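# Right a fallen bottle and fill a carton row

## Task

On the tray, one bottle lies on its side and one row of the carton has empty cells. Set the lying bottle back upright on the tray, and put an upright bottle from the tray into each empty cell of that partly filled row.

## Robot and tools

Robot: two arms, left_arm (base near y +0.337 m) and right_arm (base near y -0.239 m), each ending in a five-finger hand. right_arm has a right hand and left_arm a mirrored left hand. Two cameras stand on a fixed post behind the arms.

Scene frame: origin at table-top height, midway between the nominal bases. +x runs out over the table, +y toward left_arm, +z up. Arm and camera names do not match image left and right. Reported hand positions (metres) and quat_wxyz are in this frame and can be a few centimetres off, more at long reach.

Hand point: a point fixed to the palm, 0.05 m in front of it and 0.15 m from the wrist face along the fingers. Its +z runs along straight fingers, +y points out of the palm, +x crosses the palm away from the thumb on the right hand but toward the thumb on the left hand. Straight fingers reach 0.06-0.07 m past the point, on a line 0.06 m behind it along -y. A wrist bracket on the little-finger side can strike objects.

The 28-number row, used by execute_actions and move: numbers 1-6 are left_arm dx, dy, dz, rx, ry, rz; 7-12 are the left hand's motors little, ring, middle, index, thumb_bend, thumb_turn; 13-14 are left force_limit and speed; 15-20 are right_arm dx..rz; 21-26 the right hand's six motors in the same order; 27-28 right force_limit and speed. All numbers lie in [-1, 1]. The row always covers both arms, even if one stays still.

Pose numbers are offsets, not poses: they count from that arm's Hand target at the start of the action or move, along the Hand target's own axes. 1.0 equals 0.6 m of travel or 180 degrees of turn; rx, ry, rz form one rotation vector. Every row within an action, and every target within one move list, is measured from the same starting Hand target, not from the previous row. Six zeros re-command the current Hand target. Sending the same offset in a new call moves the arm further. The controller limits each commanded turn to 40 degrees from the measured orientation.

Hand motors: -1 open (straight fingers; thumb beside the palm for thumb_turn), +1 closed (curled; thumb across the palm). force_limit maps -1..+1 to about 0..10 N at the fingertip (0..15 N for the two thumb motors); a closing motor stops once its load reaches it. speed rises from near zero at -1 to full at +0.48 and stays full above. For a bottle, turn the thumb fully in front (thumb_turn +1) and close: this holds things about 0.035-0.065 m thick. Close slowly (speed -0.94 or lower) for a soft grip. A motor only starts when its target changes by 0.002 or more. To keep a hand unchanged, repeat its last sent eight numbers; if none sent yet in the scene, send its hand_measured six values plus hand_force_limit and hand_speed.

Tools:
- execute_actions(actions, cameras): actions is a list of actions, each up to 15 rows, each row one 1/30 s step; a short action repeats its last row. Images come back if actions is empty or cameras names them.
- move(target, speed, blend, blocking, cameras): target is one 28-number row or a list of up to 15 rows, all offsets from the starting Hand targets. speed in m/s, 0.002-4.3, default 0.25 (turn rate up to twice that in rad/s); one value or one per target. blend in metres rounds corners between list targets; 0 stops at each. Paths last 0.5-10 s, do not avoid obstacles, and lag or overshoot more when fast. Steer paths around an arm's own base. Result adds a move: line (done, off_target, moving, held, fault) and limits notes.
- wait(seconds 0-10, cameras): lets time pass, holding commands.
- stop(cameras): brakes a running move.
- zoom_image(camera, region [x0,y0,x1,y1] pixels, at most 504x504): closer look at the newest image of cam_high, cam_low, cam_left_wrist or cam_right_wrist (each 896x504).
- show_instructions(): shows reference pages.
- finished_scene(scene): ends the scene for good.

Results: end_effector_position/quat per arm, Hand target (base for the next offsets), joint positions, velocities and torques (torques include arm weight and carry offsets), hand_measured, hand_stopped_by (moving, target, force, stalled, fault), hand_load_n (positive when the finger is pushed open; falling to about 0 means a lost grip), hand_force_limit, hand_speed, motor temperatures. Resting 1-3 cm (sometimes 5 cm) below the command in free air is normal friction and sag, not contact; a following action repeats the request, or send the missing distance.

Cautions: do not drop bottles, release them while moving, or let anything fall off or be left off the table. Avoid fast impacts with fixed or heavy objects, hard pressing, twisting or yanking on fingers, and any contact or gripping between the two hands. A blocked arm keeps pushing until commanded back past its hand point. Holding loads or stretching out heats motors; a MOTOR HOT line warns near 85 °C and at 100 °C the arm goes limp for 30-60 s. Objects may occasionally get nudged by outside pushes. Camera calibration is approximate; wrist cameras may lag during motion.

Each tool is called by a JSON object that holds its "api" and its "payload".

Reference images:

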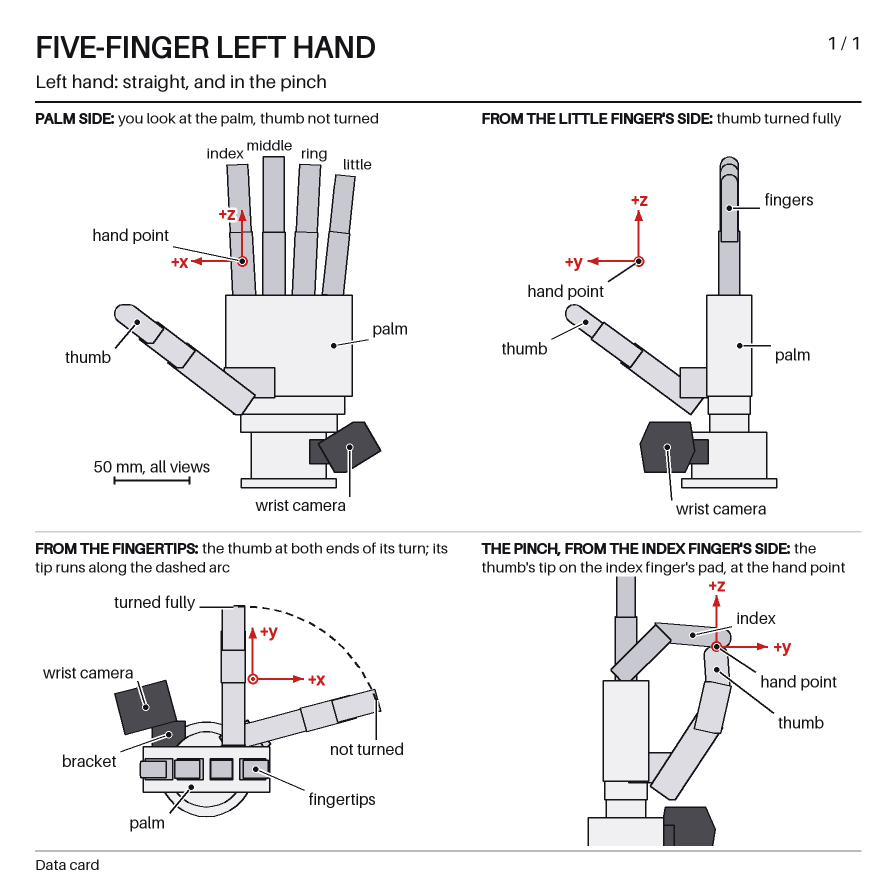

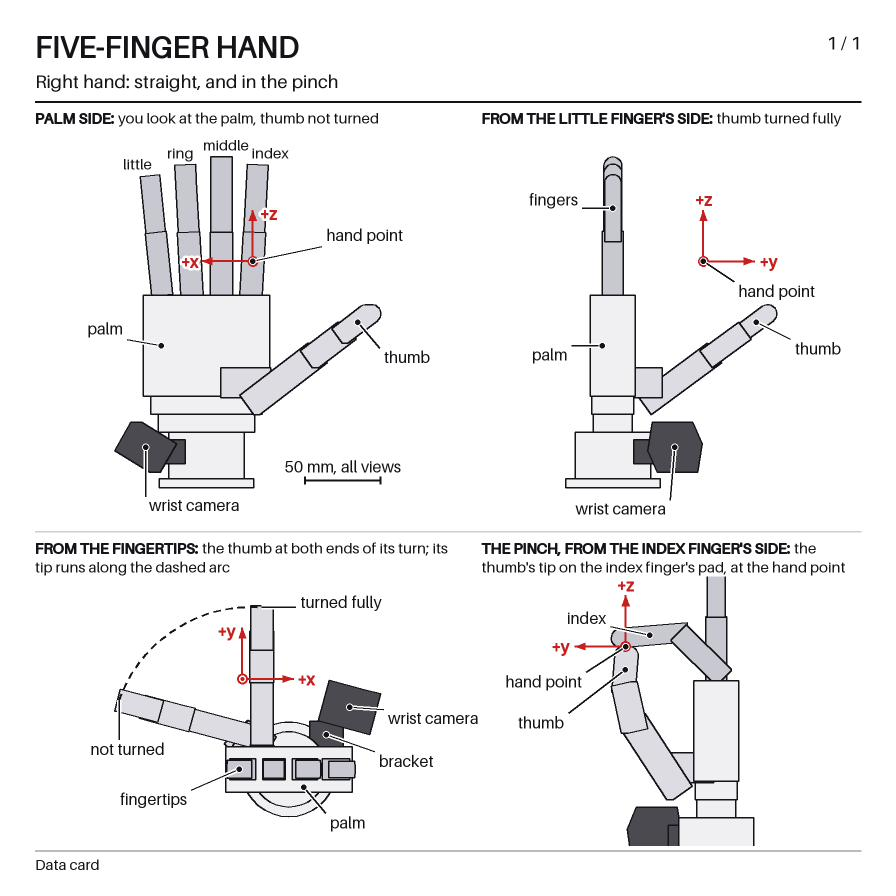

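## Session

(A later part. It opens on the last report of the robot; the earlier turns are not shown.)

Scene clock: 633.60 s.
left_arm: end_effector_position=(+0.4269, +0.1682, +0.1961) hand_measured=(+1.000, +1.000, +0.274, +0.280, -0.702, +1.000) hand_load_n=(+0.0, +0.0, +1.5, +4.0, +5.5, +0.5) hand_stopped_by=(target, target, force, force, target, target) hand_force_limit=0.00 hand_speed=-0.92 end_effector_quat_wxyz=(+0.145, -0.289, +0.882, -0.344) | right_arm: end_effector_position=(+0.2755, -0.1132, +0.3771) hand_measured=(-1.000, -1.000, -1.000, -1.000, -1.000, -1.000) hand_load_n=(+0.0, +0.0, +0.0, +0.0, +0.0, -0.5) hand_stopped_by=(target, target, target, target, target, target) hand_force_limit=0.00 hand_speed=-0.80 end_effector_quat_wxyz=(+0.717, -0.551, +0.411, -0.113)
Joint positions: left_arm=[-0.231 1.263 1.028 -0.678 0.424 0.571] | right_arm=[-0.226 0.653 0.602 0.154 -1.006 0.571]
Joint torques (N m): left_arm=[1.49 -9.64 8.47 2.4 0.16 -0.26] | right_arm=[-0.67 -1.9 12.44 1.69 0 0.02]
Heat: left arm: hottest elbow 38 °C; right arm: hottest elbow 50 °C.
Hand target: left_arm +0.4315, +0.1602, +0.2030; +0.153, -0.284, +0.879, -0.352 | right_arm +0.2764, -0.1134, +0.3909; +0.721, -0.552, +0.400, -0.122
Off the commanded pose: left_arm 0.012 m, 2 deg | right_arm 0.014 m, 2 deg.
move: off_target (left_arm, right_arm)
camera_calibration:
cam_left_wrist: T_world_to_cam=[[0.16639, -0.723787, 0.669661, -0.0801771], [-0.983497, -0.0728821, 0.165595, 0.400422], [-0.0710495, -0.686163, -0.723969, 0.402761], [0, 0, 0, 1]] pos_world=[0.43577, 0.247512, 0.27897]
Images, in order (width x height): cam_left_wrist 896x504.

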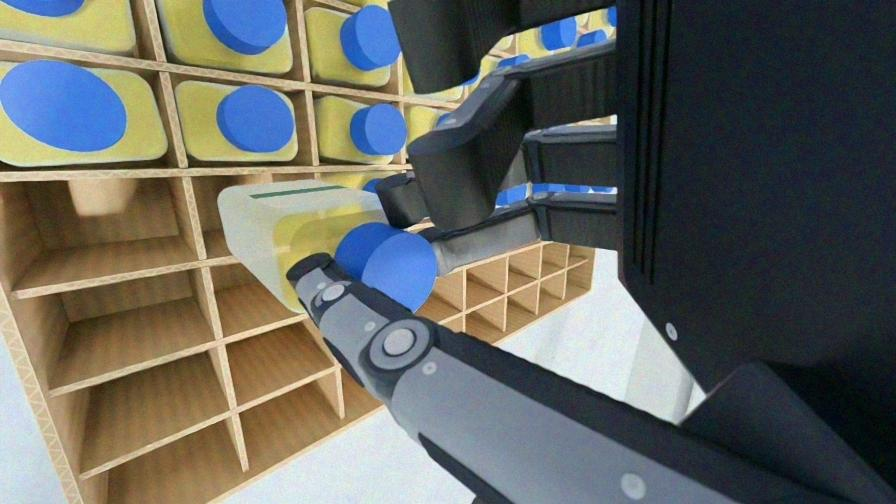

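{"api": "move", "payload": {"target": [[-0.0239,-0.0283,-0.0569,0,0,0,1,1,0.47,0.45,-0.7,1,0,-0.92,0,0,0,0,0,0,-1,-1,-1,-1,-1,-1,0,-0.8],[-0.0092,0.0025,-0.0064,0,0,0,1,1,0.47,0.45,-0.7,1,0,-0.92,0,0,0,0,0,0,-1,-1,-1,-1,-1,-1,0,-0.8]], "speed": 0.07, "cameras": ["cam_left_wrist"]}}

{"api": "zoom_image", "payload": {"camera": "cam_left_wrist", "region": [100, 100, 400, 300]}}

Scene clock: 649.40 s.
left_arm: end_effector_position=(+0.4285, +0.1732, +0.1995) hand_measured=(+1.000, +1.000, +0.274, +0.280, -0.702, +1.000) hand_load_n=(+0.0, +0.5, +1.5, +4.0, +5.5, +0.5) hand_stopped_by=(target, target, force, force, target, target) hand_force_limit=0.00 hand_speed=-0.92 end_effector_quat_wxyz=(+0.145, -0.290, +0.881, -0.345) | right_arm: end_effector_position=(+0.2755, -0.1132, +0.3771) hand_measured=(-1.000, -1.000, -1.000, -1.000, -1.000, -1.000) hand_load_n=(+0.0, +0.0, +0.0, +0.0, +0.0, +0.0) hand_stopped_by=(target, target, target, target, target, target) hand_force_limit=0.00 hand_speed=-0.80 end_effector_quat_wxyz=(+0.717, -0.551, +0.411, -0.113)
Joint positions: left_arm=[-0.217 1.262 1.036 -0.69 0.434 0.581] | right_arm=[-0.226 0.653 0.602 0.154 -1.006 0.571]
Joint torques (N m): left_arm=[1.61 -9.58 8.42 2.32 0.14 -0.16] | right_arm=[-0.91 -1.9 12.48 1.65 -0.01 0.02]
Heat: left arm: hottest elbow 38 °C; right arm: hottest elbow 50 °C.
Hand target: left_arm +0.4334, +0.1663, +0.2050; +0.153, -0.284, +0.879, -0.352 | right_arm +0.2764, -0.1134, +0.3909; +0.721, -0.552, +0.400, -0.122
Off the commanded pose: left_arm 0.010 m, 1 deg | right_arm 0.014 m, 2 deg.
move: off_target (right_arm)
camera_calibration:
cam_left_wrist: T_world_to_cam=[[0.166855, -0.721725, 0.671768, -0.0800536], [-0.983497, -0.0734906, 0.165328, 0.401991], [-0.0699524, -0.688268, -0.722077, 0.408198], [0, 0, 0, 1]] pos_world=[0.437269, 0.252715, 0.282067]
Images, in order (width x height): cam_left_wrist 896x504.

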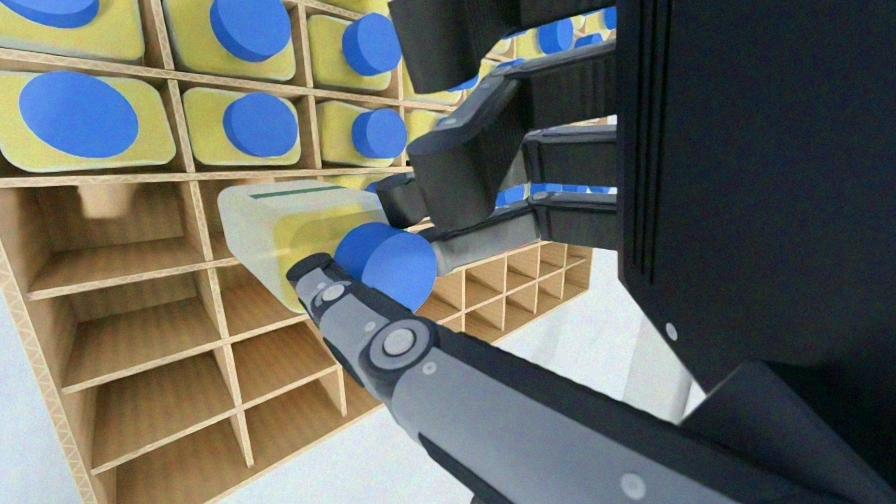

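Scaled by 1.680 from the camera's 896x504 image, which has a finer 1280x720 frame.

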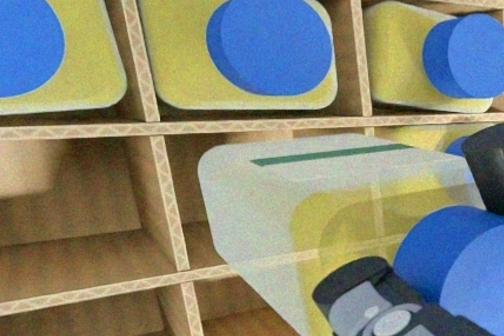

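{"api": "move", "payload": {"target": [0.0003,0.0152,0.0128,0,0,0,1,1,0.47,0.45,-0.7,1,0,-0.92,0,0,0,0,0,0,-1,-1,-1,-1,-1,-1,0,-0.8], "speed": 0.05, "cameras": ["cam_left_wrist"]}}

{"api": "zoom_image", "payload": {"camera": "cam_left_wrist", "region": [100, 100, 400, 300]}}

Scene clock: 657.07 s.
left_arm: end_effector_position=(+0.4282, +0.1732, +0.1913) hand_measured=(+1.000, +1.000, +0.274, +0.280, -0.702, +1.000) hand_load_n=(+0.0, +0.5, +1.5, +4.5, +5.5, +0.5) hand_stopped_by=(target, target, force, force, target, target) hand_force_limit=0.00 hand_speed=-0.92 end_effector_quat_wxyz=(+0.148, -0.289, +0.880, -0.347) | right_arm: end_effector_position=(+0.2755, -0.1132, +0.3771) hand_measured=(-1.000, -1.000, -1.000, -1.000, -1.000, -1.000) hand_load_n=(+0.0, +0.0, +0.0, +0.0, -0.5, -0.5) hand_stopped_by=(target, target, target, target, target, target) hand_force_limit=0.00 hand_speed=-0.80 end_effector_quat_wxyz=(+0.717, -0.551, +0.411, -0.113)
Joint positions: left_arm=[-0.217 1.262 1.012 -0.658 0.434 0.581] | right_arm=[-0.226 0.653 0.602 0.154 -1.006 0.571]
Joint torques (N m): left_arm=[1.49 -8.76 8.21 2.36 0.28 -0.16] | right_arm=[-0.91 -1.85 12.52 1.66 0 0]
Heat: left arm: hottest elbow 38 °C; right arm: hottest elbow 50 °C.
Hand target: left_arm +0.4334, +0.1675, +0.1932; +0.153, -0.284, +0.879, -0.352 | right_arm +0.2764, -0.1134, +0.3909; +0.721, -0.552, +0.400, -0.122
Off the commanded pose: left_arm 0.008 m, 1 deg | right_arm 0.014 m, 2 deg.
move: off_target (right_arm)
camera_calibration:
cam_left_wrist: T_world_to_cam=[[0.161826, -0.720651, 0.674147, -0.0729766], [-0.984702, -0.0732002, 0.158123, 0.404894], [-0.0646042, -0.689422, -0.721473, 0.400146], [0, 0, 0, 1]] pos_world=[0.436361, 0.252917, 0.273868]
Images, in order (width x height): cam_left_wrist 896x504.

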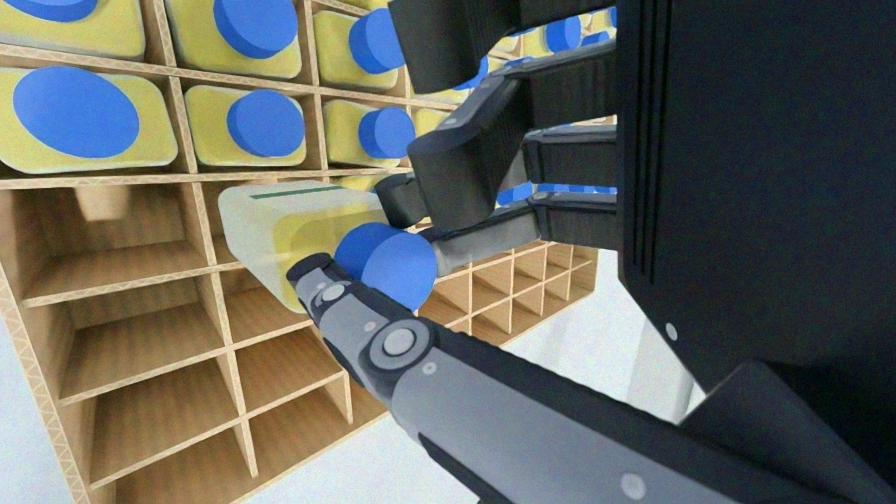

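Scaled by 1.680 from the camera's 896x504 image, which has a finer 1280x720 frame.

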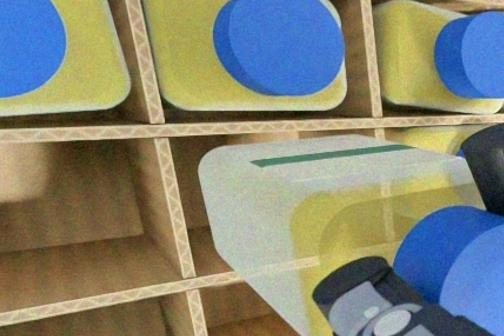

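{"api": "move", "payload": {"target": [0.0003,0.0177,0.0177,0,0,0,1,1,0.47,0.45,-0.7,1,0,-0.92,0,0,0,0,0,0,-1,-1,-1,-1,-1,-1,0,-0.8], "speed": 0.05, "cameras": ["cam_left_wrist"]}}

{"api": "zoom_image", "payload": {"camera": "cam_left_wrist", "region": [100, 100, 400, 300]}}

Scene clock: 659.80 s.
left_arm: end_effector_position=(+0.4284, +0.1732, +0.1790) hand_measured=(+1.000, +1.000, +0.274, +0.280, -0.702, +1.000) hand_load_n=(+0.0, +0.0, +1.5, +4.5, +5.5, +0.5) hand_stopped_by=(target, target, force, force, target, target) hand_force_limit=0.00 hand_speed=-0.92 end_effector_quat_wxyz=(+0.150, -0.288, +0.879, -0.348) | right_arm: end_effector_position=(+0.2755, -0.1132, +0.3771) hand_measured=(-1.000, -1.000, -1.000, -1.000, -1.000, -1.000) hand_load_n=(-0.5, +0.0, +0.0, -0.5, +0.0, -0.5) hand_stopped_by=(target, target, target, target, target, target) hand_force_limit=0.00 hand_speed=-0.80 end_effector_quat_wxyz=(+0.717, -0.551, +0.411, -0.113)
Joint positions: left_arm=[-0.217 1.269 0.983 -0.617 0.434 0.581] | right_arm=[-0.226 0.653 0.602 0.154 -1.006 0.571]
Joint torques (N m): left_arm=[1.85 -8.82 8.27 2.43 0.27 -0.16] | right_arm=[-0.56 -1.9 12.44 1.66 0.01 0.01]
Heat: left arm: hottest elbow 38 °C; right arm: hottest elbow 50 °C.
Hand target: left_arm +0.4341, +0.1680, +0.1782; +0.153, -0.284, +0.879, -0.352 | right_arm +0.2764, -0.1134, +0.3909; +0.721, -0.552, +0.400, -0.122
Off the commanded pose: left_arm 0.008 m, 1 deg | right_arm 0.014 m, 2 deg.
move: off_target (right_arm)
camera_calibration:
cam_left_wrist: T_world_to_cam=[[0.157999, -0.719843, 0.675917, -0.0635611], [-0.98558, -0.0729824, 0.152659, 0.408302], [-0.0605602, -0.69029, -0.720994, 0.389653], [0, 0, 0, 1]] pos_world=[0.436055, 0.253018, 0.261568]
Images, in order (width x height): cam_left_wrist 896x504.

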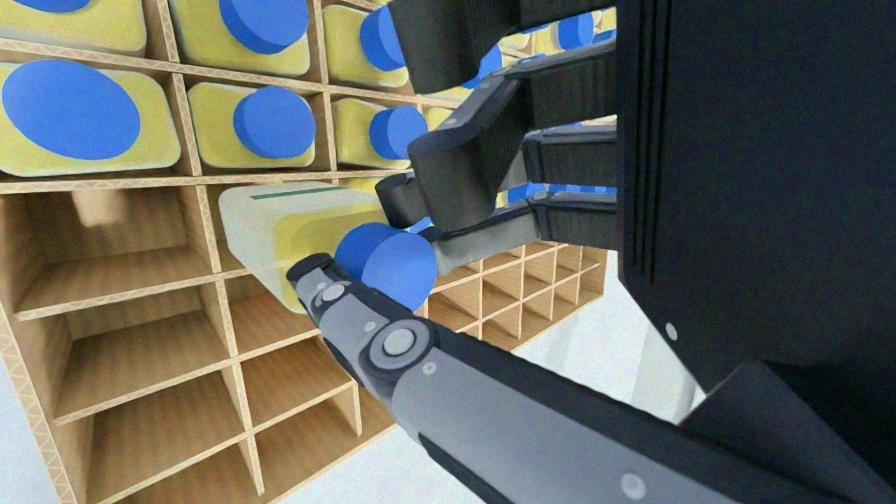

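Scaled by 1.680 from the camera's 896x504 image, which has a finer 1280x720 frame.

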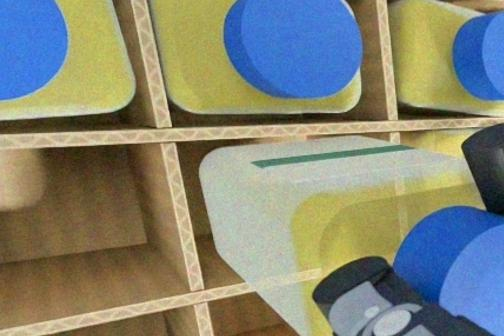

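{"api": "move", "payload": {"target": [[0,0.0236,0.0236,0,0,0,1,1,0.47,0.45,-0.7,1,0,-0.92,0,0,0,0,0,0,-1,-1,-1,-1,-1,-1,0,-0.8],[0,0.0507,0.0507,0,0,0,1,1,0.47,0.45,-0.7,1,0,-0.92,0,0,0,0,0,0,-1,-1,-1,-1,-1,-1,0,-0.8]], "speed": 0.05, "blend": [0.005,0], "cameras": ["cam_left_wrist"]}}

Scene clock: 662.40 s.
left_arm: end_effector_position=(+0.4299, +0.1729, +0.1352) hand_measured=(+1.000, +1.000, +0.274, +0.280, -0.702, +1.000) hand_load_n=(+0.0, +0.0, +1.5, +4.0, +5.5, +0.5) hand_stopped_by=(target, target, force, force, target, target) hand_force_limit=0.00 hand_speed=-0.92 end_effector_quat_wxyz=(+0.148, -0.289, +0.880, -0.347) | right_arm: end_effector_position=(+0.2755, -0.1132, +0.3771) hand_measured=(-1.000, -1.000, -1.000, -1.000, -1.000, -1.000) hand_load_n=(+0.0, +0.0, +0.0, -0.5, +0.0, +0.0) hand_stopped_by=(target, target, target, target, target, target) hand_force_limit=0.00 hand_speed=-0.80 end_effector_quat_wxyz=(+0.717, -0.551, +0.411, -0.113)
Joint positions: left_arm=[-0.217 1.319 0.906 -0.495 0.434 0.581] | right_arm=[-0.226 0.653 0.602 0.154 -1.006 0.571]
Joint torques (N m): left_arm=[2.02 -9.29 7.83 2.26 0.38 -0.1] | right_arm=[-0.73 -1.9 12.49 1.69 0 0.02]
Heat: left arm: hottest elbow 38 °C; right arm: hottest elbow 50 °C.
Hand target: left_arm +0.4365, +0.1698, +0.1353; +0.153, -0.284, +0.879, -0.352 | right_arm +0.2764, -0.1134, +0.3909; +0.721, -0.552, +0.400, -0.122
Off the commanded pose: left_arm 0.007 m, 1 deg | right_arm 0.014 m, 2 deg.
move: off_target (right_arm)
camera_calibration:
cam_left_wrist: T_world_to_cam=[[0.161084, -0.720515, 0.67447, -0.0354118], [-0.984877, -0.0731821, 0.15704, 0.415625], [-0.0637906, -0.689567, -0.721407, 0.359234], [0, 0, 0, 1]] pos_world=[0.43796, 0.252617, 0.217768]
Images, in order (width x height): cam_left_wrist 896x504.

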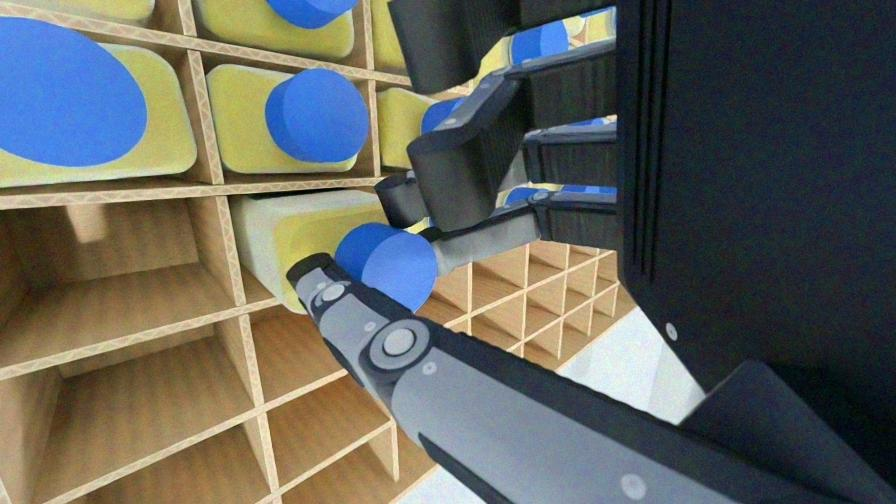

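{"api": "move", "payload": {"target": [[0.0025,0.0259,0.0259,0,0,0,1,1,0.47,0.45,-0.7,1,0,-0.92,0,0,0,0,0,0,-1,-1,-1,-1,-1,-1,0,-0.8],[0.0038,0.0385,0.0385,0,0,0,1,1,0.47,0.45,-0.7,1,0,-0.92,0,0,0,0,0,0,-1,-1,-1,-1,-1,-1,0,-0.8]], "speed": 0.05, "blend": [0,0], "cameras": ["cam_left_wrist"]}}

Scene clock: 666.53 s.
left_arm: end_effector_position=(+0.4322, +0.1721, +0.1077) hand_measured=(+1.000, +1.000, +0.274, +0.280, -0.702, +1.000) hand_load_n=(+0.0, +0.5, +1.5, +5.0, +5.0, -0.5) hand_stopped_by=(target, target, force, force, target, target) hand_force_limit=0.00 hand_speed=-0.92 end_effector_quat_wxyz=(+0.153, -0.286, +0.878, -0.351) | right_arm: end_effector_position=(+0.2755, -0.1132, +0.3771) hand_measured=(-1.000, -1.000, -1.000, -1.000, -1.000, -1.000) hand_load_n=(+0.0, +0.0, +0.0, +0.0, +0.0, +0.0) hand_stopped_by=(target, target, target, target, target, target) hand_force_limit=0.00 hand_speed=-0.80 end_effector_quat_wxyz=(+0.717, -0.551, +0.411, -0.113)
Joint positions: left_arm=[-0.217 1.355 0.856 -0.396 0.436 0.581] | right_arm=[-0.226 0.653 0.602 0.154 -1.006 0.571]
Joint torques (N m): left_arm=[2.08 -8.94 7.38 2.35 0.33 -0.1] | right_arm=[-0.85 -2.08 12.51 1.65 0 0.02]
Heat: left arm: hottest elbow 38 °C; right arm: hottest elbow 50 °C.
Hand target: left_arm +0.4365, +0.1698, +0.1025; +0.153, -0.284, +0.879, -0.352 | right_arm +0.2764, -0.1134, +0.3909; +0.721, -0.552, +0.400, -0.122
Off the commanded pose: left_arm 0.007 m, 0 deg | right_arm 0.014 m, 2 deg.
move: off_target (right_arm)
camera_calibration:
cam_left_wrist: T_world_to_cam=[[0.151816, -0.717913, 0.679377, -0.0148264], [-0.986838, -0.0713585, 0.145117, 0.423974], [-0.0557017, -0.692466, -0.719297, 0.335773], [0, 0, 0, 1]] pos_world=[0.439347, 0.252121, 0.190067]
Images, in order (width x height): cam_left_wrist 896x504.

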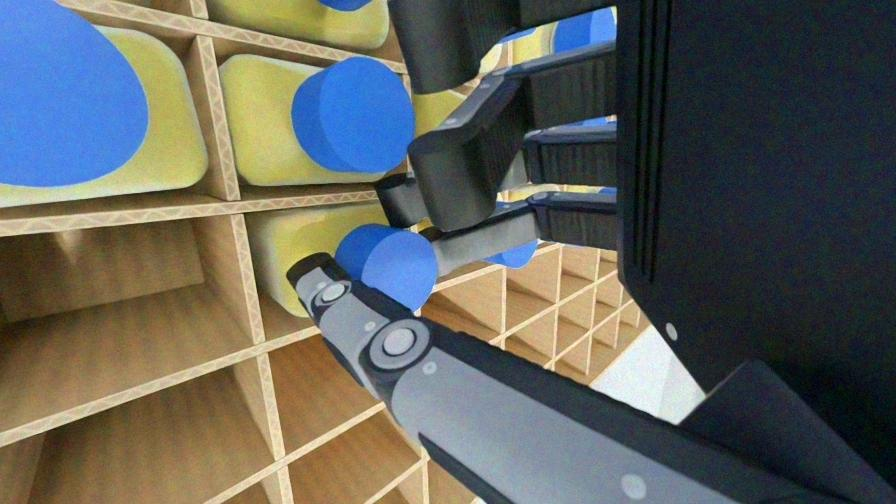

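{"api": "execute_actions", "payload": {"actions": [[[-0.0007,-0.0071,-0.0071,0,0,0,1,1,0.0,0.0,-0.85,1,-0.4,-0.7,0,0,0,0,0,0,-1,-1,-1,-1,-1,-1,0,-0.8]]], "cameras": ["cam_left_wrist"]}}

Scene clock: 668.63 s.
left_arm: end_effector_position=(+0.4324, +0.1725, +0.1077) hand_measured=(+1.000, +1.000, +0.000, +0.000, -0.850, +1.000) hand_load_n=(+0.0, +0.0, +0.0, +0.0, +0.0, +0.0) hand_stopped_by=(target, target, target, target, target, target) hand_force_limit=-0.40 hand_speed=-0.70 end_effector_quat_wxyz=(+0.153, -0.287, +0.878, -0.351) | right_arm: end_effector_position=(+0.2755, -0.1132, +0.3771) hand_measured=(-1.000, -1.000, -1.000, -1.000, -1.000, -1.000) hand_load_n=(+0.0, +0.0, +0.0, +0.0, +0.0, -0.5) hand_stopped_by=(target, target, target, target, target, target) hand_force_limit=0.00 hand_speed=-0.80 end_effector_quat_wxyz=(+0.717, -0.551, +0.411, -0.113)
Joint positions: left_arm=[-0.216 1.355 0.856 -0.396 0.436 0.581] | right_arm=[-0.226 0.653 0.602 0.154 -1.006 0.571]
Joint torques (N m): left_arm=[2.43 -8.88 8.08 1.66 0.34 -0.11] | right_arm=[-0.73 -1.96 12.48 1.63 -0.01 0.01]
Heat: left arm: hottest elbow 38 °C; right arm: hottest elbow 50 °C.
Hand target: left_arm +0.4365, +0.1698, +0.1086; +0.153, -0.284, +0.879, -0.352 | right_arm +0.2764, -0.1134, +0.3909; +0.721, -0.552, +0.400, -0.122
Off the commanded pose: left_arm 0.005 m, 0 deg | right_arm 0.014 m, 2 deg.
camera_calibration:
cam_left_wrist: T_world_to_cam=[[0.152522, -0.717925, 0.679206, -0.0148137], [-0.986774, -0.0724437, 0.145016, 0.424266], [-0.0549066, -0.69234, -0.719479, 0.335703], [0, 0, 0, 1]] pos_world=[0.439346, 0.252521, 0.190068]
Images, in order (width x height): cam_left_wrist 896x504.

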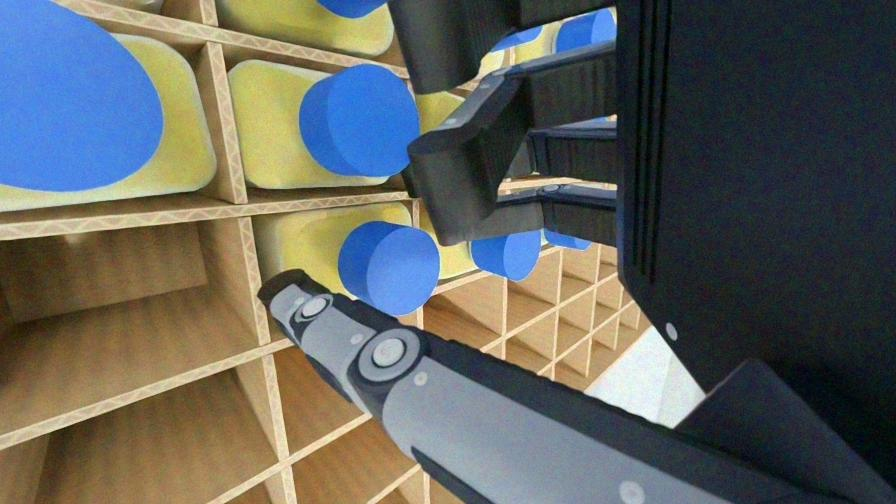

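{"api": "move", "payload": {"target": [[-0.0264,-0.1418,-0.1276,0,0,0,1,1,0.0,0.0,-0.85,1,-0.4,-0.7,0,0,0,0,0,0,-1,-1,-1,-1,-1,-1,0,-0.8],[-0.2669,-0.097,-0.306,0.0013,0.034,0.0186,1,1,0.0,0.0,-0.85,1,-0.4,-0.7,0,0,0,0,0,0,-1,-1,-1,-1,-1,-1,0,-0.8],[-0.5044,0.0635,-0.3489,0.0026,0.0683,0.0373,1,1,-0.1,-0.1,-0.7,1,-0.8,0,0,0,0,0,0,0,-1,-1,-1,-1,-1,-1,0,-0.8]], "speed": [0.08,0.2,0.2], "blend": [0.02,0.04,0], "cameras": ["cam_high","cam_left_wrist"]}}

{"api": "zoom_image", "payload": {"camera": "cam_high", "region": [420, 50, 600, 200]}}

Scene clock: 682.47 s.
left_arm: end_effector_position=(+0.5531, +0.4823, +0.2438) hand_measured=(+1.000, +1.000, -0.100, -0.100, -0.700, +1.000) hand_load_n=(+0.0, +0.0, +0.0, +0.0, +0.0, +0.0) hand_stopped_by=(target, target, target, target, target, target) hand_force_limit=-0.80 hand_speed=0.00 end_effector_quat_wxyz=(+0.069, -0.202, +0.902, -0.375) | right_arm: end_effector_position=(+0.2755, -0.1132, +0.3771) hand_measured=(-1.000, -1.000, -1.000, -1.000, -1.000, -1.000) hand_load_n=(+0.0, +0.0, +0.0, +0.0, +0.5, -0.5) hand_stopped_by=(target, target, target, target, target, target) hand_force_limit=0.00 hand_speed=-0.80 end_effector_quat_wxyz=(+0.717, -0.551, +0.411, -0.113)
Joint positions: left_arm=[0.417 1.909 1.953 -1.641 0.782 1.569] | right_arm=[-0.226 0.653 0.602 0.154 -1.006 0.571]
Joint torques (N m): left_arm=[2.96 -18.26 10.62 -0.1 0.77 0.05] | right_arm=[-0.67 -2.08 12.46 1.65 0 0.02]
Heat: left arm: hottest elbow 38 °C; right arm: hottest elbow 50 °C.
Hand target: left_arm +0.5629, +0.4872, +0.2503; +0.080, -0.192, +0.904, -0.375 | right_arm +0.2764, -0.1134, +0.3909; +0.721, -0.552, +0.400, -0.122
Off the commanded pose: left_arm 0.013 m, 2 deg | right_arm 0.014 m, 2 deg.
move: off_target (left_arm, right_arm); target 3's new numbers were sent with left_arm's hand 0.013 m and 2 deg from that target
camera_calibration:
cam_left_wrist: T_world_to_cam=[[0.0463626, -0.706736, 0.705957, 0.14358], [-0.961266, 0.160654, 0.223961, 0.400423], [-0.271695, -0.688995, -0.671913, 0.761453], [0, 0, 0, 1]] pos_world=[0.585139, 0.561782, 0.320591]
Images, in order (width x height): cam_high 896x504, cam_left_wrist 896x504.

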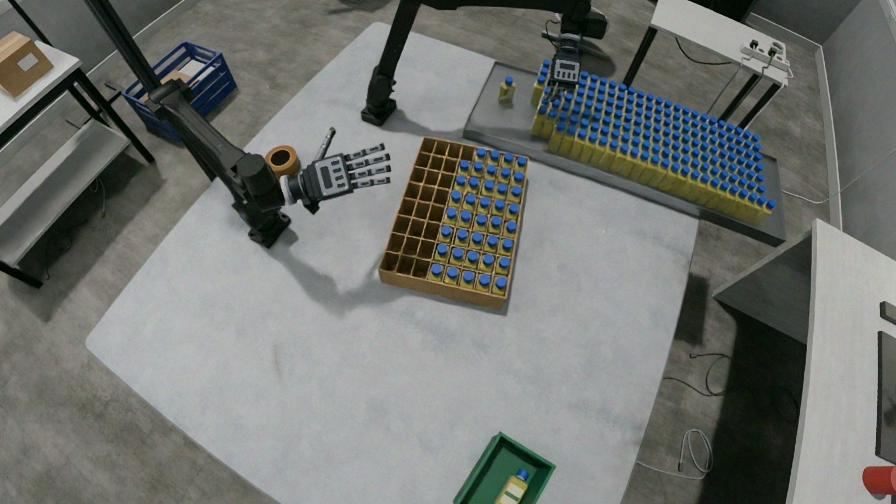

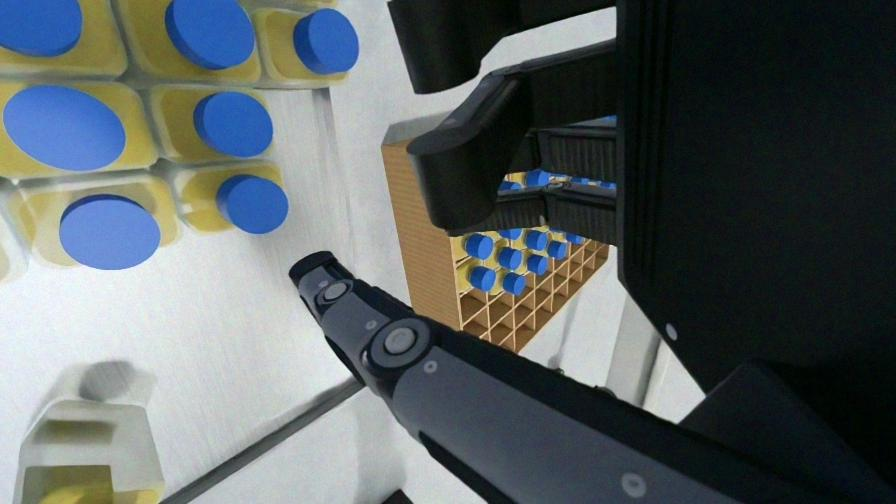

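Scaled by 2.800 from the camera's 896x504 image, which has a finer 1280x720 frame.

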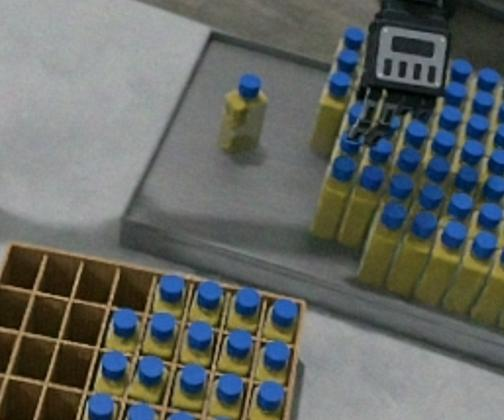

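{"api": "move", "payload": {"target": [[0.0029,0.0522,0.0303,0,0,0,1,1,-0.1,-0.1,-0.7,1,-0.8,0,0,0,0,0,0,0,-1,-1,-1,-1,-1,-1,0,-0.8],[0.0131,0.0992,0.1018,0,0,0,1,1,-0.1,-0.1,-0.7,1,-0.8,0,0,0,0,0,0,0,-1,-1,-1,-1,-1,-1,0,-0.8]], "speed": 0.08, "cameras": ["cam_high","cam_left_wrist"]}}

{"api": "zoom_image", "payload": {"camera": "cam_high", "region": [515, 75, 575, 123]}}

Scene clock: 689.27 s.
left_arm: end_effector_position=(+0.5527, +0.4842, +0.1680) hand_measured=(+1.000, +1.000, -0.100, -0.100, -0.700, +1.000) hand_load_n=(+0.0, +0.0, +0.0, +0.0, +0.0, +0.0) hand_stopped_by=(target, target, target, target, target, target) hand_force_limit=-0.80 hand_speed=0.00 end_effector_quat_wxyz=(+0.079, -0.192, +0.904, -0.373) | right_arm: end_effector_position=(+0.2755, -0.1132, +0.3771) hand_measured=(-1.000, -1.000, -1.000, -1.000, -1.000, -1.000) hand_load_n=(+0.0, +0.0, +0.0, +0.0, +0.0, -0.5) hand_stopped_by=(target, target, target, target, target, target) hand_force_limit=0.00 hand_speed=-0.80 end_effector_quat_wxyz=(+0.717, -0.551, +0.411, -0.113)
Joint positions: left_arm=[0.419 1.909 1.756 -1.433 0.782 1.591] | right_arm=[-0.226 0.653 0.602 0.154 -1.006 0.571]
Joint torques (N m): left_arm=[2.32 -18.96 7.13 0.77 0.71 -0.18] | right_arm=[-0.97 -1.96 12.53 1.62 -0.01 0.01]
Heat: left arm: hottest elbow 39 °C; right arm: hottest elbow 50 °C.
Hand target: left_arm +0.5563, +0.4830, +0.1651; +0.080, -0.192, +0.904, -0.375 | right_arm +0.2764, -0.1134, +0.3909; +0.721, -0.552, +0.400, -0.122
Off the commanded pose: left_arm 0.005 m, 0 deg | right_arm 0.014 m, 2 deg.
move: off_target (right_arm)
camera_calibration:
cam_left_wrist: T_world_to_cam=[[0.0200702, -0.714499, 0.699348, 0.217906], [-0.964385, 0.170685, 0.202059, 0.417162], [-0.26374, -0.678497, -0.685627, 0.70446], [0, 0, 0, 1]] pos_world=[0.583726, 0.562464, 0.246313]
Images, in order (width x height): cam_high 896x504, cam_left_wrist 896x504.

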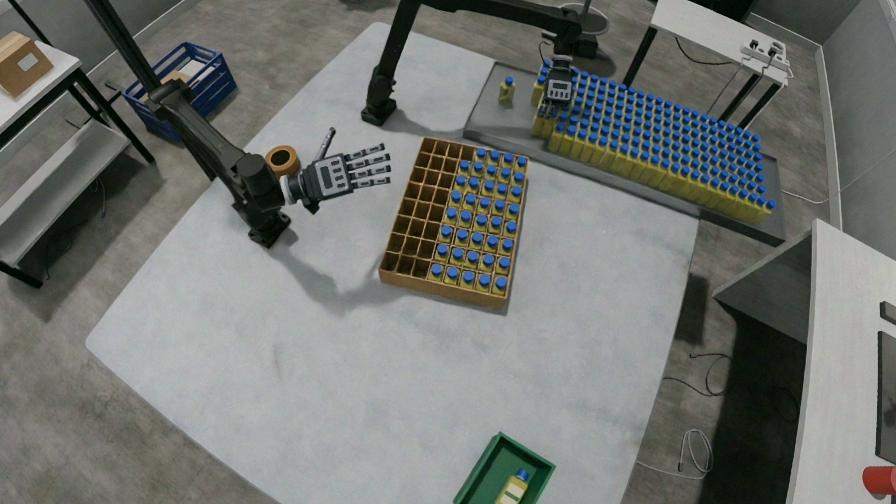

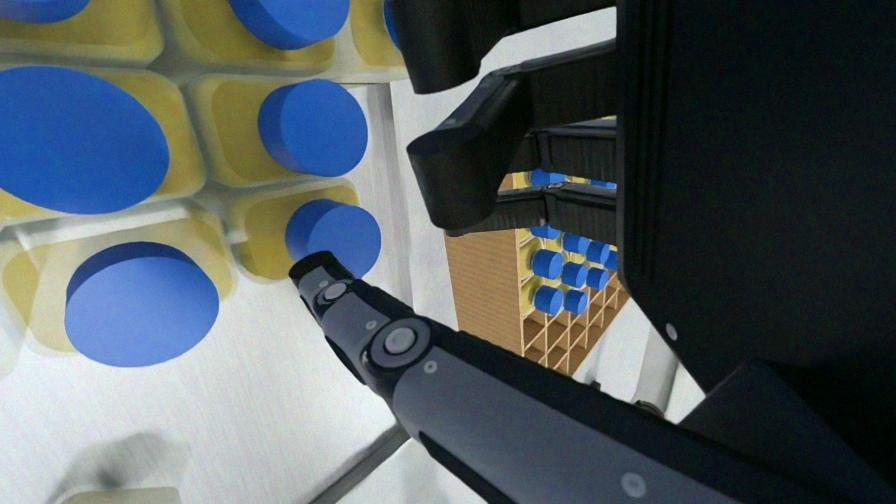

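Scaled by 8.400 from the camera's 896x504 image, which has a finer 1280x720 frame.

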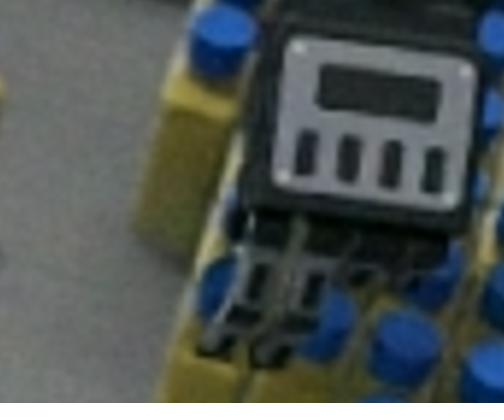

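{"api": "move", "payload": {"target": [[-0.0075,0.0001,-0.0236,0,0,0,1,1,-0.1,-0.1,-0.7,1,-0.8,0,0,0,0,0,0,0,-1,-1,-1,-1,-1,-1,0,-0.8],[-0.0006,0.0219,0.0184,0,0,0,1,1,-0.1,-0.1,-0.7,1,-0.8,0,0,0,0,0,0,0,-1,-1,-1,-1,-1,-1,0,-0.8]], "speed": 0.06, "cameras": ["cam_left_wrist"]}}

Scene clock: 698.40 s.
left_arm: end_effector_position=(+0.5532, +0.4845, +0.1569) hand_measured=(+1.000, +1.000, -0.100, -0.100, -0.700, +1.000) hand_load_n=(+0.0, +0.0, +0.0, +0.0, +0.0, +0.0) hand_stopped_by=(target, target, target, target, target, target) hand_force_limit=-0.80 hand_speed=0.00 end_effector_quat_wxyz=(+0.083, -0.190, +0.905, -0.372) | right_arm: end_effector_position=(+0.2755, -0.1132, +0.3771) hand_measured=(-1.000, -1.000, -1.000, -1.000, -1.000, -1.000) hand_load_n=(+0.0, +0.0, +0.0, +0.0, +0.0, -0.5) hand_stopped_by=(target, target, target, target, target, target) hand_force_limit=0.00 hand_speed=-0.80 end_effector_quat_wxyz=(+0.717, -0.551, +0.411, -0.113)
Joint positions: left_arm=[0.419 1.909 1.728 -1.395 0.782 1.591] | right_arm=[-0.226 0.653 0.602 0.154 -1.006 0.571]
Joint torques (N m): left_arm=[2.14 -17.85 7.05 0.85 0.75 -0.16] | right_arm=[-0.73 -1.79 12.46 1.66 0 0.02]
Motor temperatures (°C): left_arm=[28 38 39 30 29 29] | right_arm=[30 30 51 27 27 28]
Heat: left arm: hottest elbow 39 °C; right arm: hottest elbow 51 °C.
Hand target: left_arm +0.5561, +0.4845, +0.1480; +0.080, -0.192, +0.904, -0.375 | right_arm +0.2764, -0.1134, +0.3909; +0.721, -0.552, +0.400, -0.122
Off the commanded pose: left_arm 0.009 m, 1 deg | right_arm 0.014 m, 2 deg.
move: off_target (right_arm)
camera_calibration:
cam_left_wrist: T_world_to_cam=[[0.0140122, -0.717349, 0.696573, 0.230964], [-0.966102, 0.169886, 0.194387, 0.422456], [-0.257781, -0.675685, -0.690651, 0.693294], [0, 0, 0, 1]] pos_world=[0.583617, 0.56236, 0.235821]
Images, in order (width x height): cam_left_wrist 896x504.

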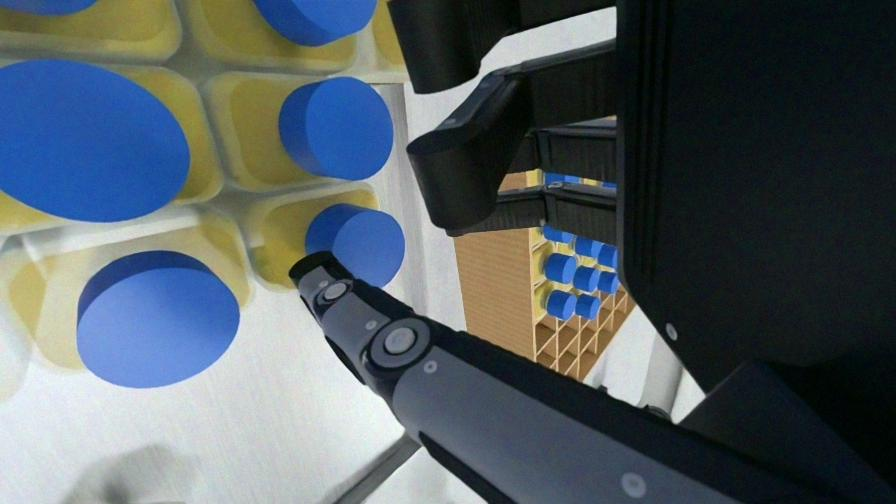

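{"api": "move", "payload": {"target": [-0.0007,0.0152,0.013,0,0,0,1,1,-0.1,-0.1,-0.7,1,-0.8,0,0,0,0,0,0,0,-1,-1,-1,-1,-1,-1,0,-0.8], "speed": 0.06, "cameras": ["cam_left_wrist"]}}

Scene clock: 701.63 s.
left_arm: end_effector_position=(+0.5534, +0.4845, +0.1495) hand_measured=(+1.000, +1.000, -0.100, -0.100, -0.700, +1.000) hand_load_n=(+0.0, +0.0, +0.0, +0.0, +0.0, +0.0) hand_stopped_by=(target, target, target, target, target, target) hand_force_limit=-0.80 hand_speed=0.00 end_effector_quat_wxyz=(+0.086, -0.189, +0.905, -0.372) | right_arm: end_effector_position=(+0.2755, -0.1132, +0.3771) hand_measured=(-1.000, -1.000, -1.000, -1.000, -1.000, -1.000) hand_load_n=(+0.0, +0.0, +0.0, +0.0, +0.0, +0.0) hand_stopped_by=(target, target, target, target, target, target) hand_force_limit=0.00 hand_speed=-0.80 end_effector_quat_wxyz=(+0.717, -0.551, +0.411, -0.113)
Joint positions: left_arm=[0.419 1.909 1.709 -1.369 0.782 1.591] | right_arm=[-0.226 0.653 0.602 0.154 -1.006 0.571]
Joint torques (N m): left_arm=[2.08 -17.61 6.86 0.84 0.72 -0.12] | right_arm=[-0.79 -1.9 12.49 1.63 0.01 0.01]
Heat: left arm: hottest elbow 39 °C; right arm: hottest elbow 51 °C.
Hand target: left_arm +0.5561, +0.4855, +0.1360; +0.080, -0.192, +0.904, -0.375 | right_arm +0.2764, -0.1134, +0.3909; +0.721, -0.552, +0.400, -0.122
Off the commanded pose: left_arm 0.014 m, 1 deg | right_arm 0.014 m, 2 deg.
move: off_target (left_arm, right_arm)
camera_calibration:
cam_left_wrist: T_world_to_cam=[[0.010158, -0.7191, 0.694833, 0.239329], [-0.967169, 0.169393, 0.189448, 0.425549], [-0.253932, -0.673945, -0.69377, 0.685874], [0, 0, 0, 1]] pos_world=[0.583311, 0.562258, 0.228926]
Images, in order (width x height): cam_left_wrist 896x504.

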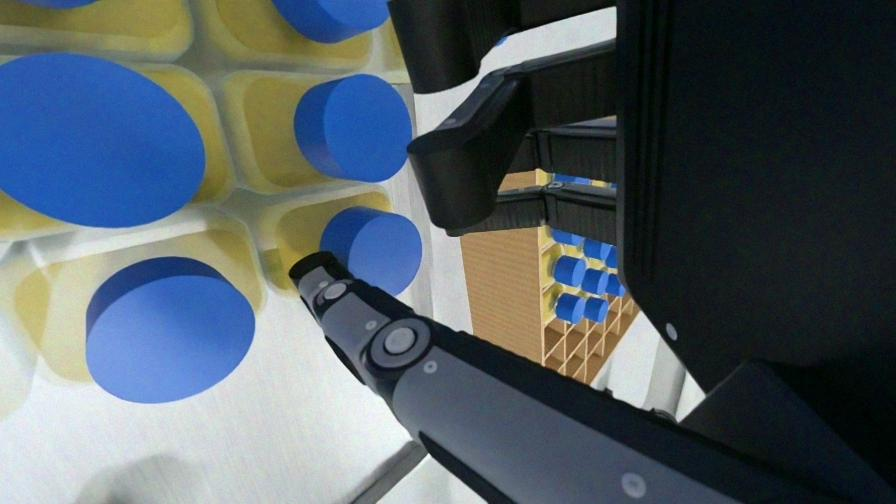

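{"api": "move", "payload": {"target": [0,0.0094,0.0082,0,0,0,1,1,-0.1,-0.1,-0.7,1,-0.8,0,0,0,0,0,0,0,-1,-1,-1,-1,-1,-1,0,-0.8], "speed": 0.06, "cameras": ["cam_left_wrist"]}}

Scene clock: 703.57 s.
left_arm: end_effector_position=(+0.5534, +0.4846, +0.1446) hand_measured=(+1.000, +1.000, -0.100, -0.100, -0.700, +1.000) hand_load_n=(+0.0, +0.0, +0.0, +0.0, +0.5, +0.0) hand_stopped_by=(target, target, target, target, target, target) hand_force_limit=-0.80 hand_speed=0.00 end_effector_quat_wxyz=(+0.088, -0.188, +0.905, -0.371) | right_arm: end_effector_position=(+0.2755, -0.1132, +0.3771) hand_measured=(-1.000, -1.000, -1.000, -1.000, -1.000, -1.000) hand_load_n=(+0.0, +0.0, +0.0, +0.0, +0.0, -0.5) hand_stopped_by=(target, target, target, target, target, target) hand_force_limit=0.00 hand_speed=-0.80 end_effector_quat_wxyz=(+0.717, -0.551, +0.411, -0.113)
Joint positions: left_arm=[0.419 1.909 1.696 -1.352 0.782 1.591] | right_arm=[-0.226 0.653 0.602 0.154 -1.006 0.571]
Joint torques (N m): left_arm=[2.84 -17.14 6.95 0.76 0.68 -0.09] | right_arm=[-0.62 -1.9 12.51 1.66 -0.01 0.02]
Heat: left arm: hottest elbow 39 °C; right arm: hottest elbow 51 °C.
Hand target: left_arm +0.5558, +0.4860, +0.1284; +0.080, -0.192, +0.904, -0.375 | right_arm +0.2764, -0.1134, +0.3909; +0.721, -0.552, +0.400, -0.122
Off the commanded pose: left_arm 0.016 m, 1 deg | right_arm 0.014 m, 2 deg.
move: off_target (left_arm, right_arm)
camera_calibration:
cam_left_wrist: T_world_to_cam=[[0.00754952, -0.720278, 0.693645, 0.24504], [-0.9679, 0.169006, 0.18603, 0.427687], [-0.251223, -0.672783, -0.695881, 0.680666], [0, 0, 0, 1]] pos_world=[0.583107, 0.562156, 0.224129]
Images, in order (width x height): cam_left_wrist 896x504.

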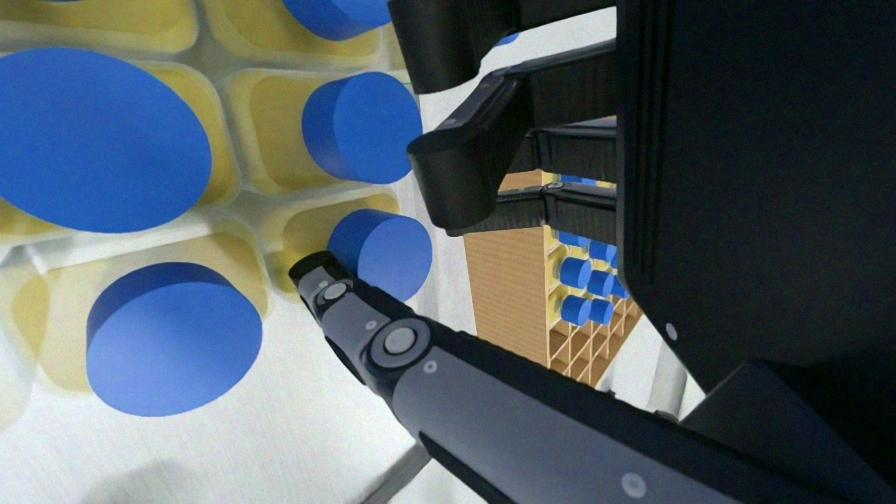

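{"api": "execute_actions", "payload": {"actions": [[[0,0,0,0,0,0,1,1,0.5,0.5,-0.7,1,-0.4,-0.9,0,0,0,0,0,0,-1,-1,-1,-1,-1,-1,0,-0.8]]], "cameras": ["cam_left_wrist"]}}

Scene clock: 706.83 s.
left_arm: end_effector_position=(+0.5534, +0.4846, +0.1446) hand_measured=(+1.000, +1.000, +0.224, +0.288, -0.702, +1.000) hand_load_n=(+0.0, +0.0, +2.5, +5.0, +5.5, +0.0) hand_stopped_by=(target, target, force, force, target, target) hand_force_limit=-0.40 hand_speed=-0.90 end_effector_quat_wxyz=(+0.088, -0.188, +0.905, -0.371) | right_arm: end_effector_position=(+0.2755, -0.1132, +0.3771) hand_measured=(-1.000, -1.000, -1.000, -1.000, -1.000, -1.000) hand_load_n=(+0.0, +0.0, +0.0, +0.0, +0.0, +0.0) hand_stopped_by=(target, target, target, target, target, target) hand_force_limit=0.00 hand_speed=-0.80 end_effector_quat_wxyz=(+0.717, -0.551, +0.411, -0.113)
Joint positions: left_arm=[0.419 1.909 1.696 -1.352 0.782 1.591] | right_arm=[-0.226 0.653 0.602 0.154 -1.006 0.571]
Joint torques (N m): left_arm=[2.26 -16.91 6.75 0.88 0.71 -0.1] | right_arm=[-0.62 -1.85 12.44 1.65 -0.01 0.02]
Heat: left arm: hottest elbow 39 °C; right arm: hottest elbow 51 °C.
Hand target: left_arm +0.5558, +0.4860, +0.1284; +0.080, -0.192, +0.904, -0.375 | right_arm +0.2764, -0.1134, +0.3909; +0.721, -0.552, +0.400, -0.122
Off the commanded pose: left_arm 0.016 m, 1 deg | right_arm 0.014 m, 2 deg.
camera_calibration:
cam_left_wrist: T_world_to_cam=[[0.00754952, -0.720278, 0.693645, 0.24504], [-0.9679, 0.169006, 0.18603, 0.427687], [-0.251223, -0.672783, -0.695881, 0.680666], [0, 0, 0, 1]] pos_world=[0.583107, 0.562156, 0.224129]
Images, in order (width x height): cam_left_wrist 896x504.

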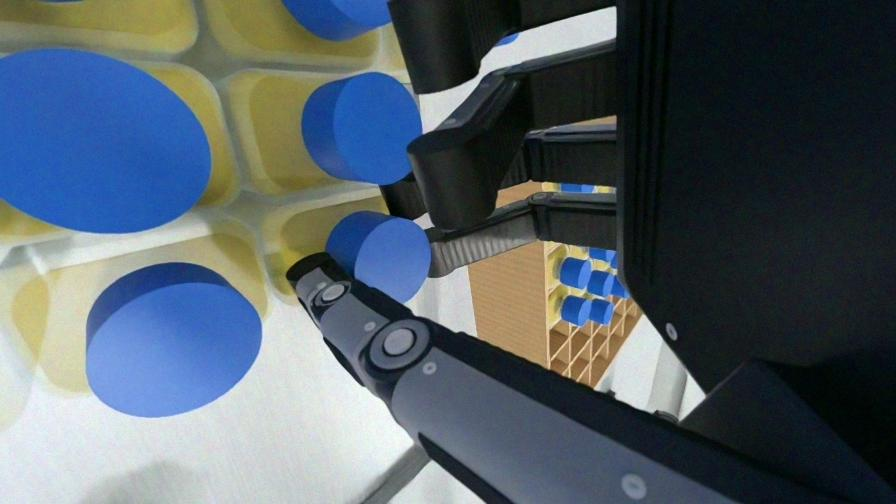

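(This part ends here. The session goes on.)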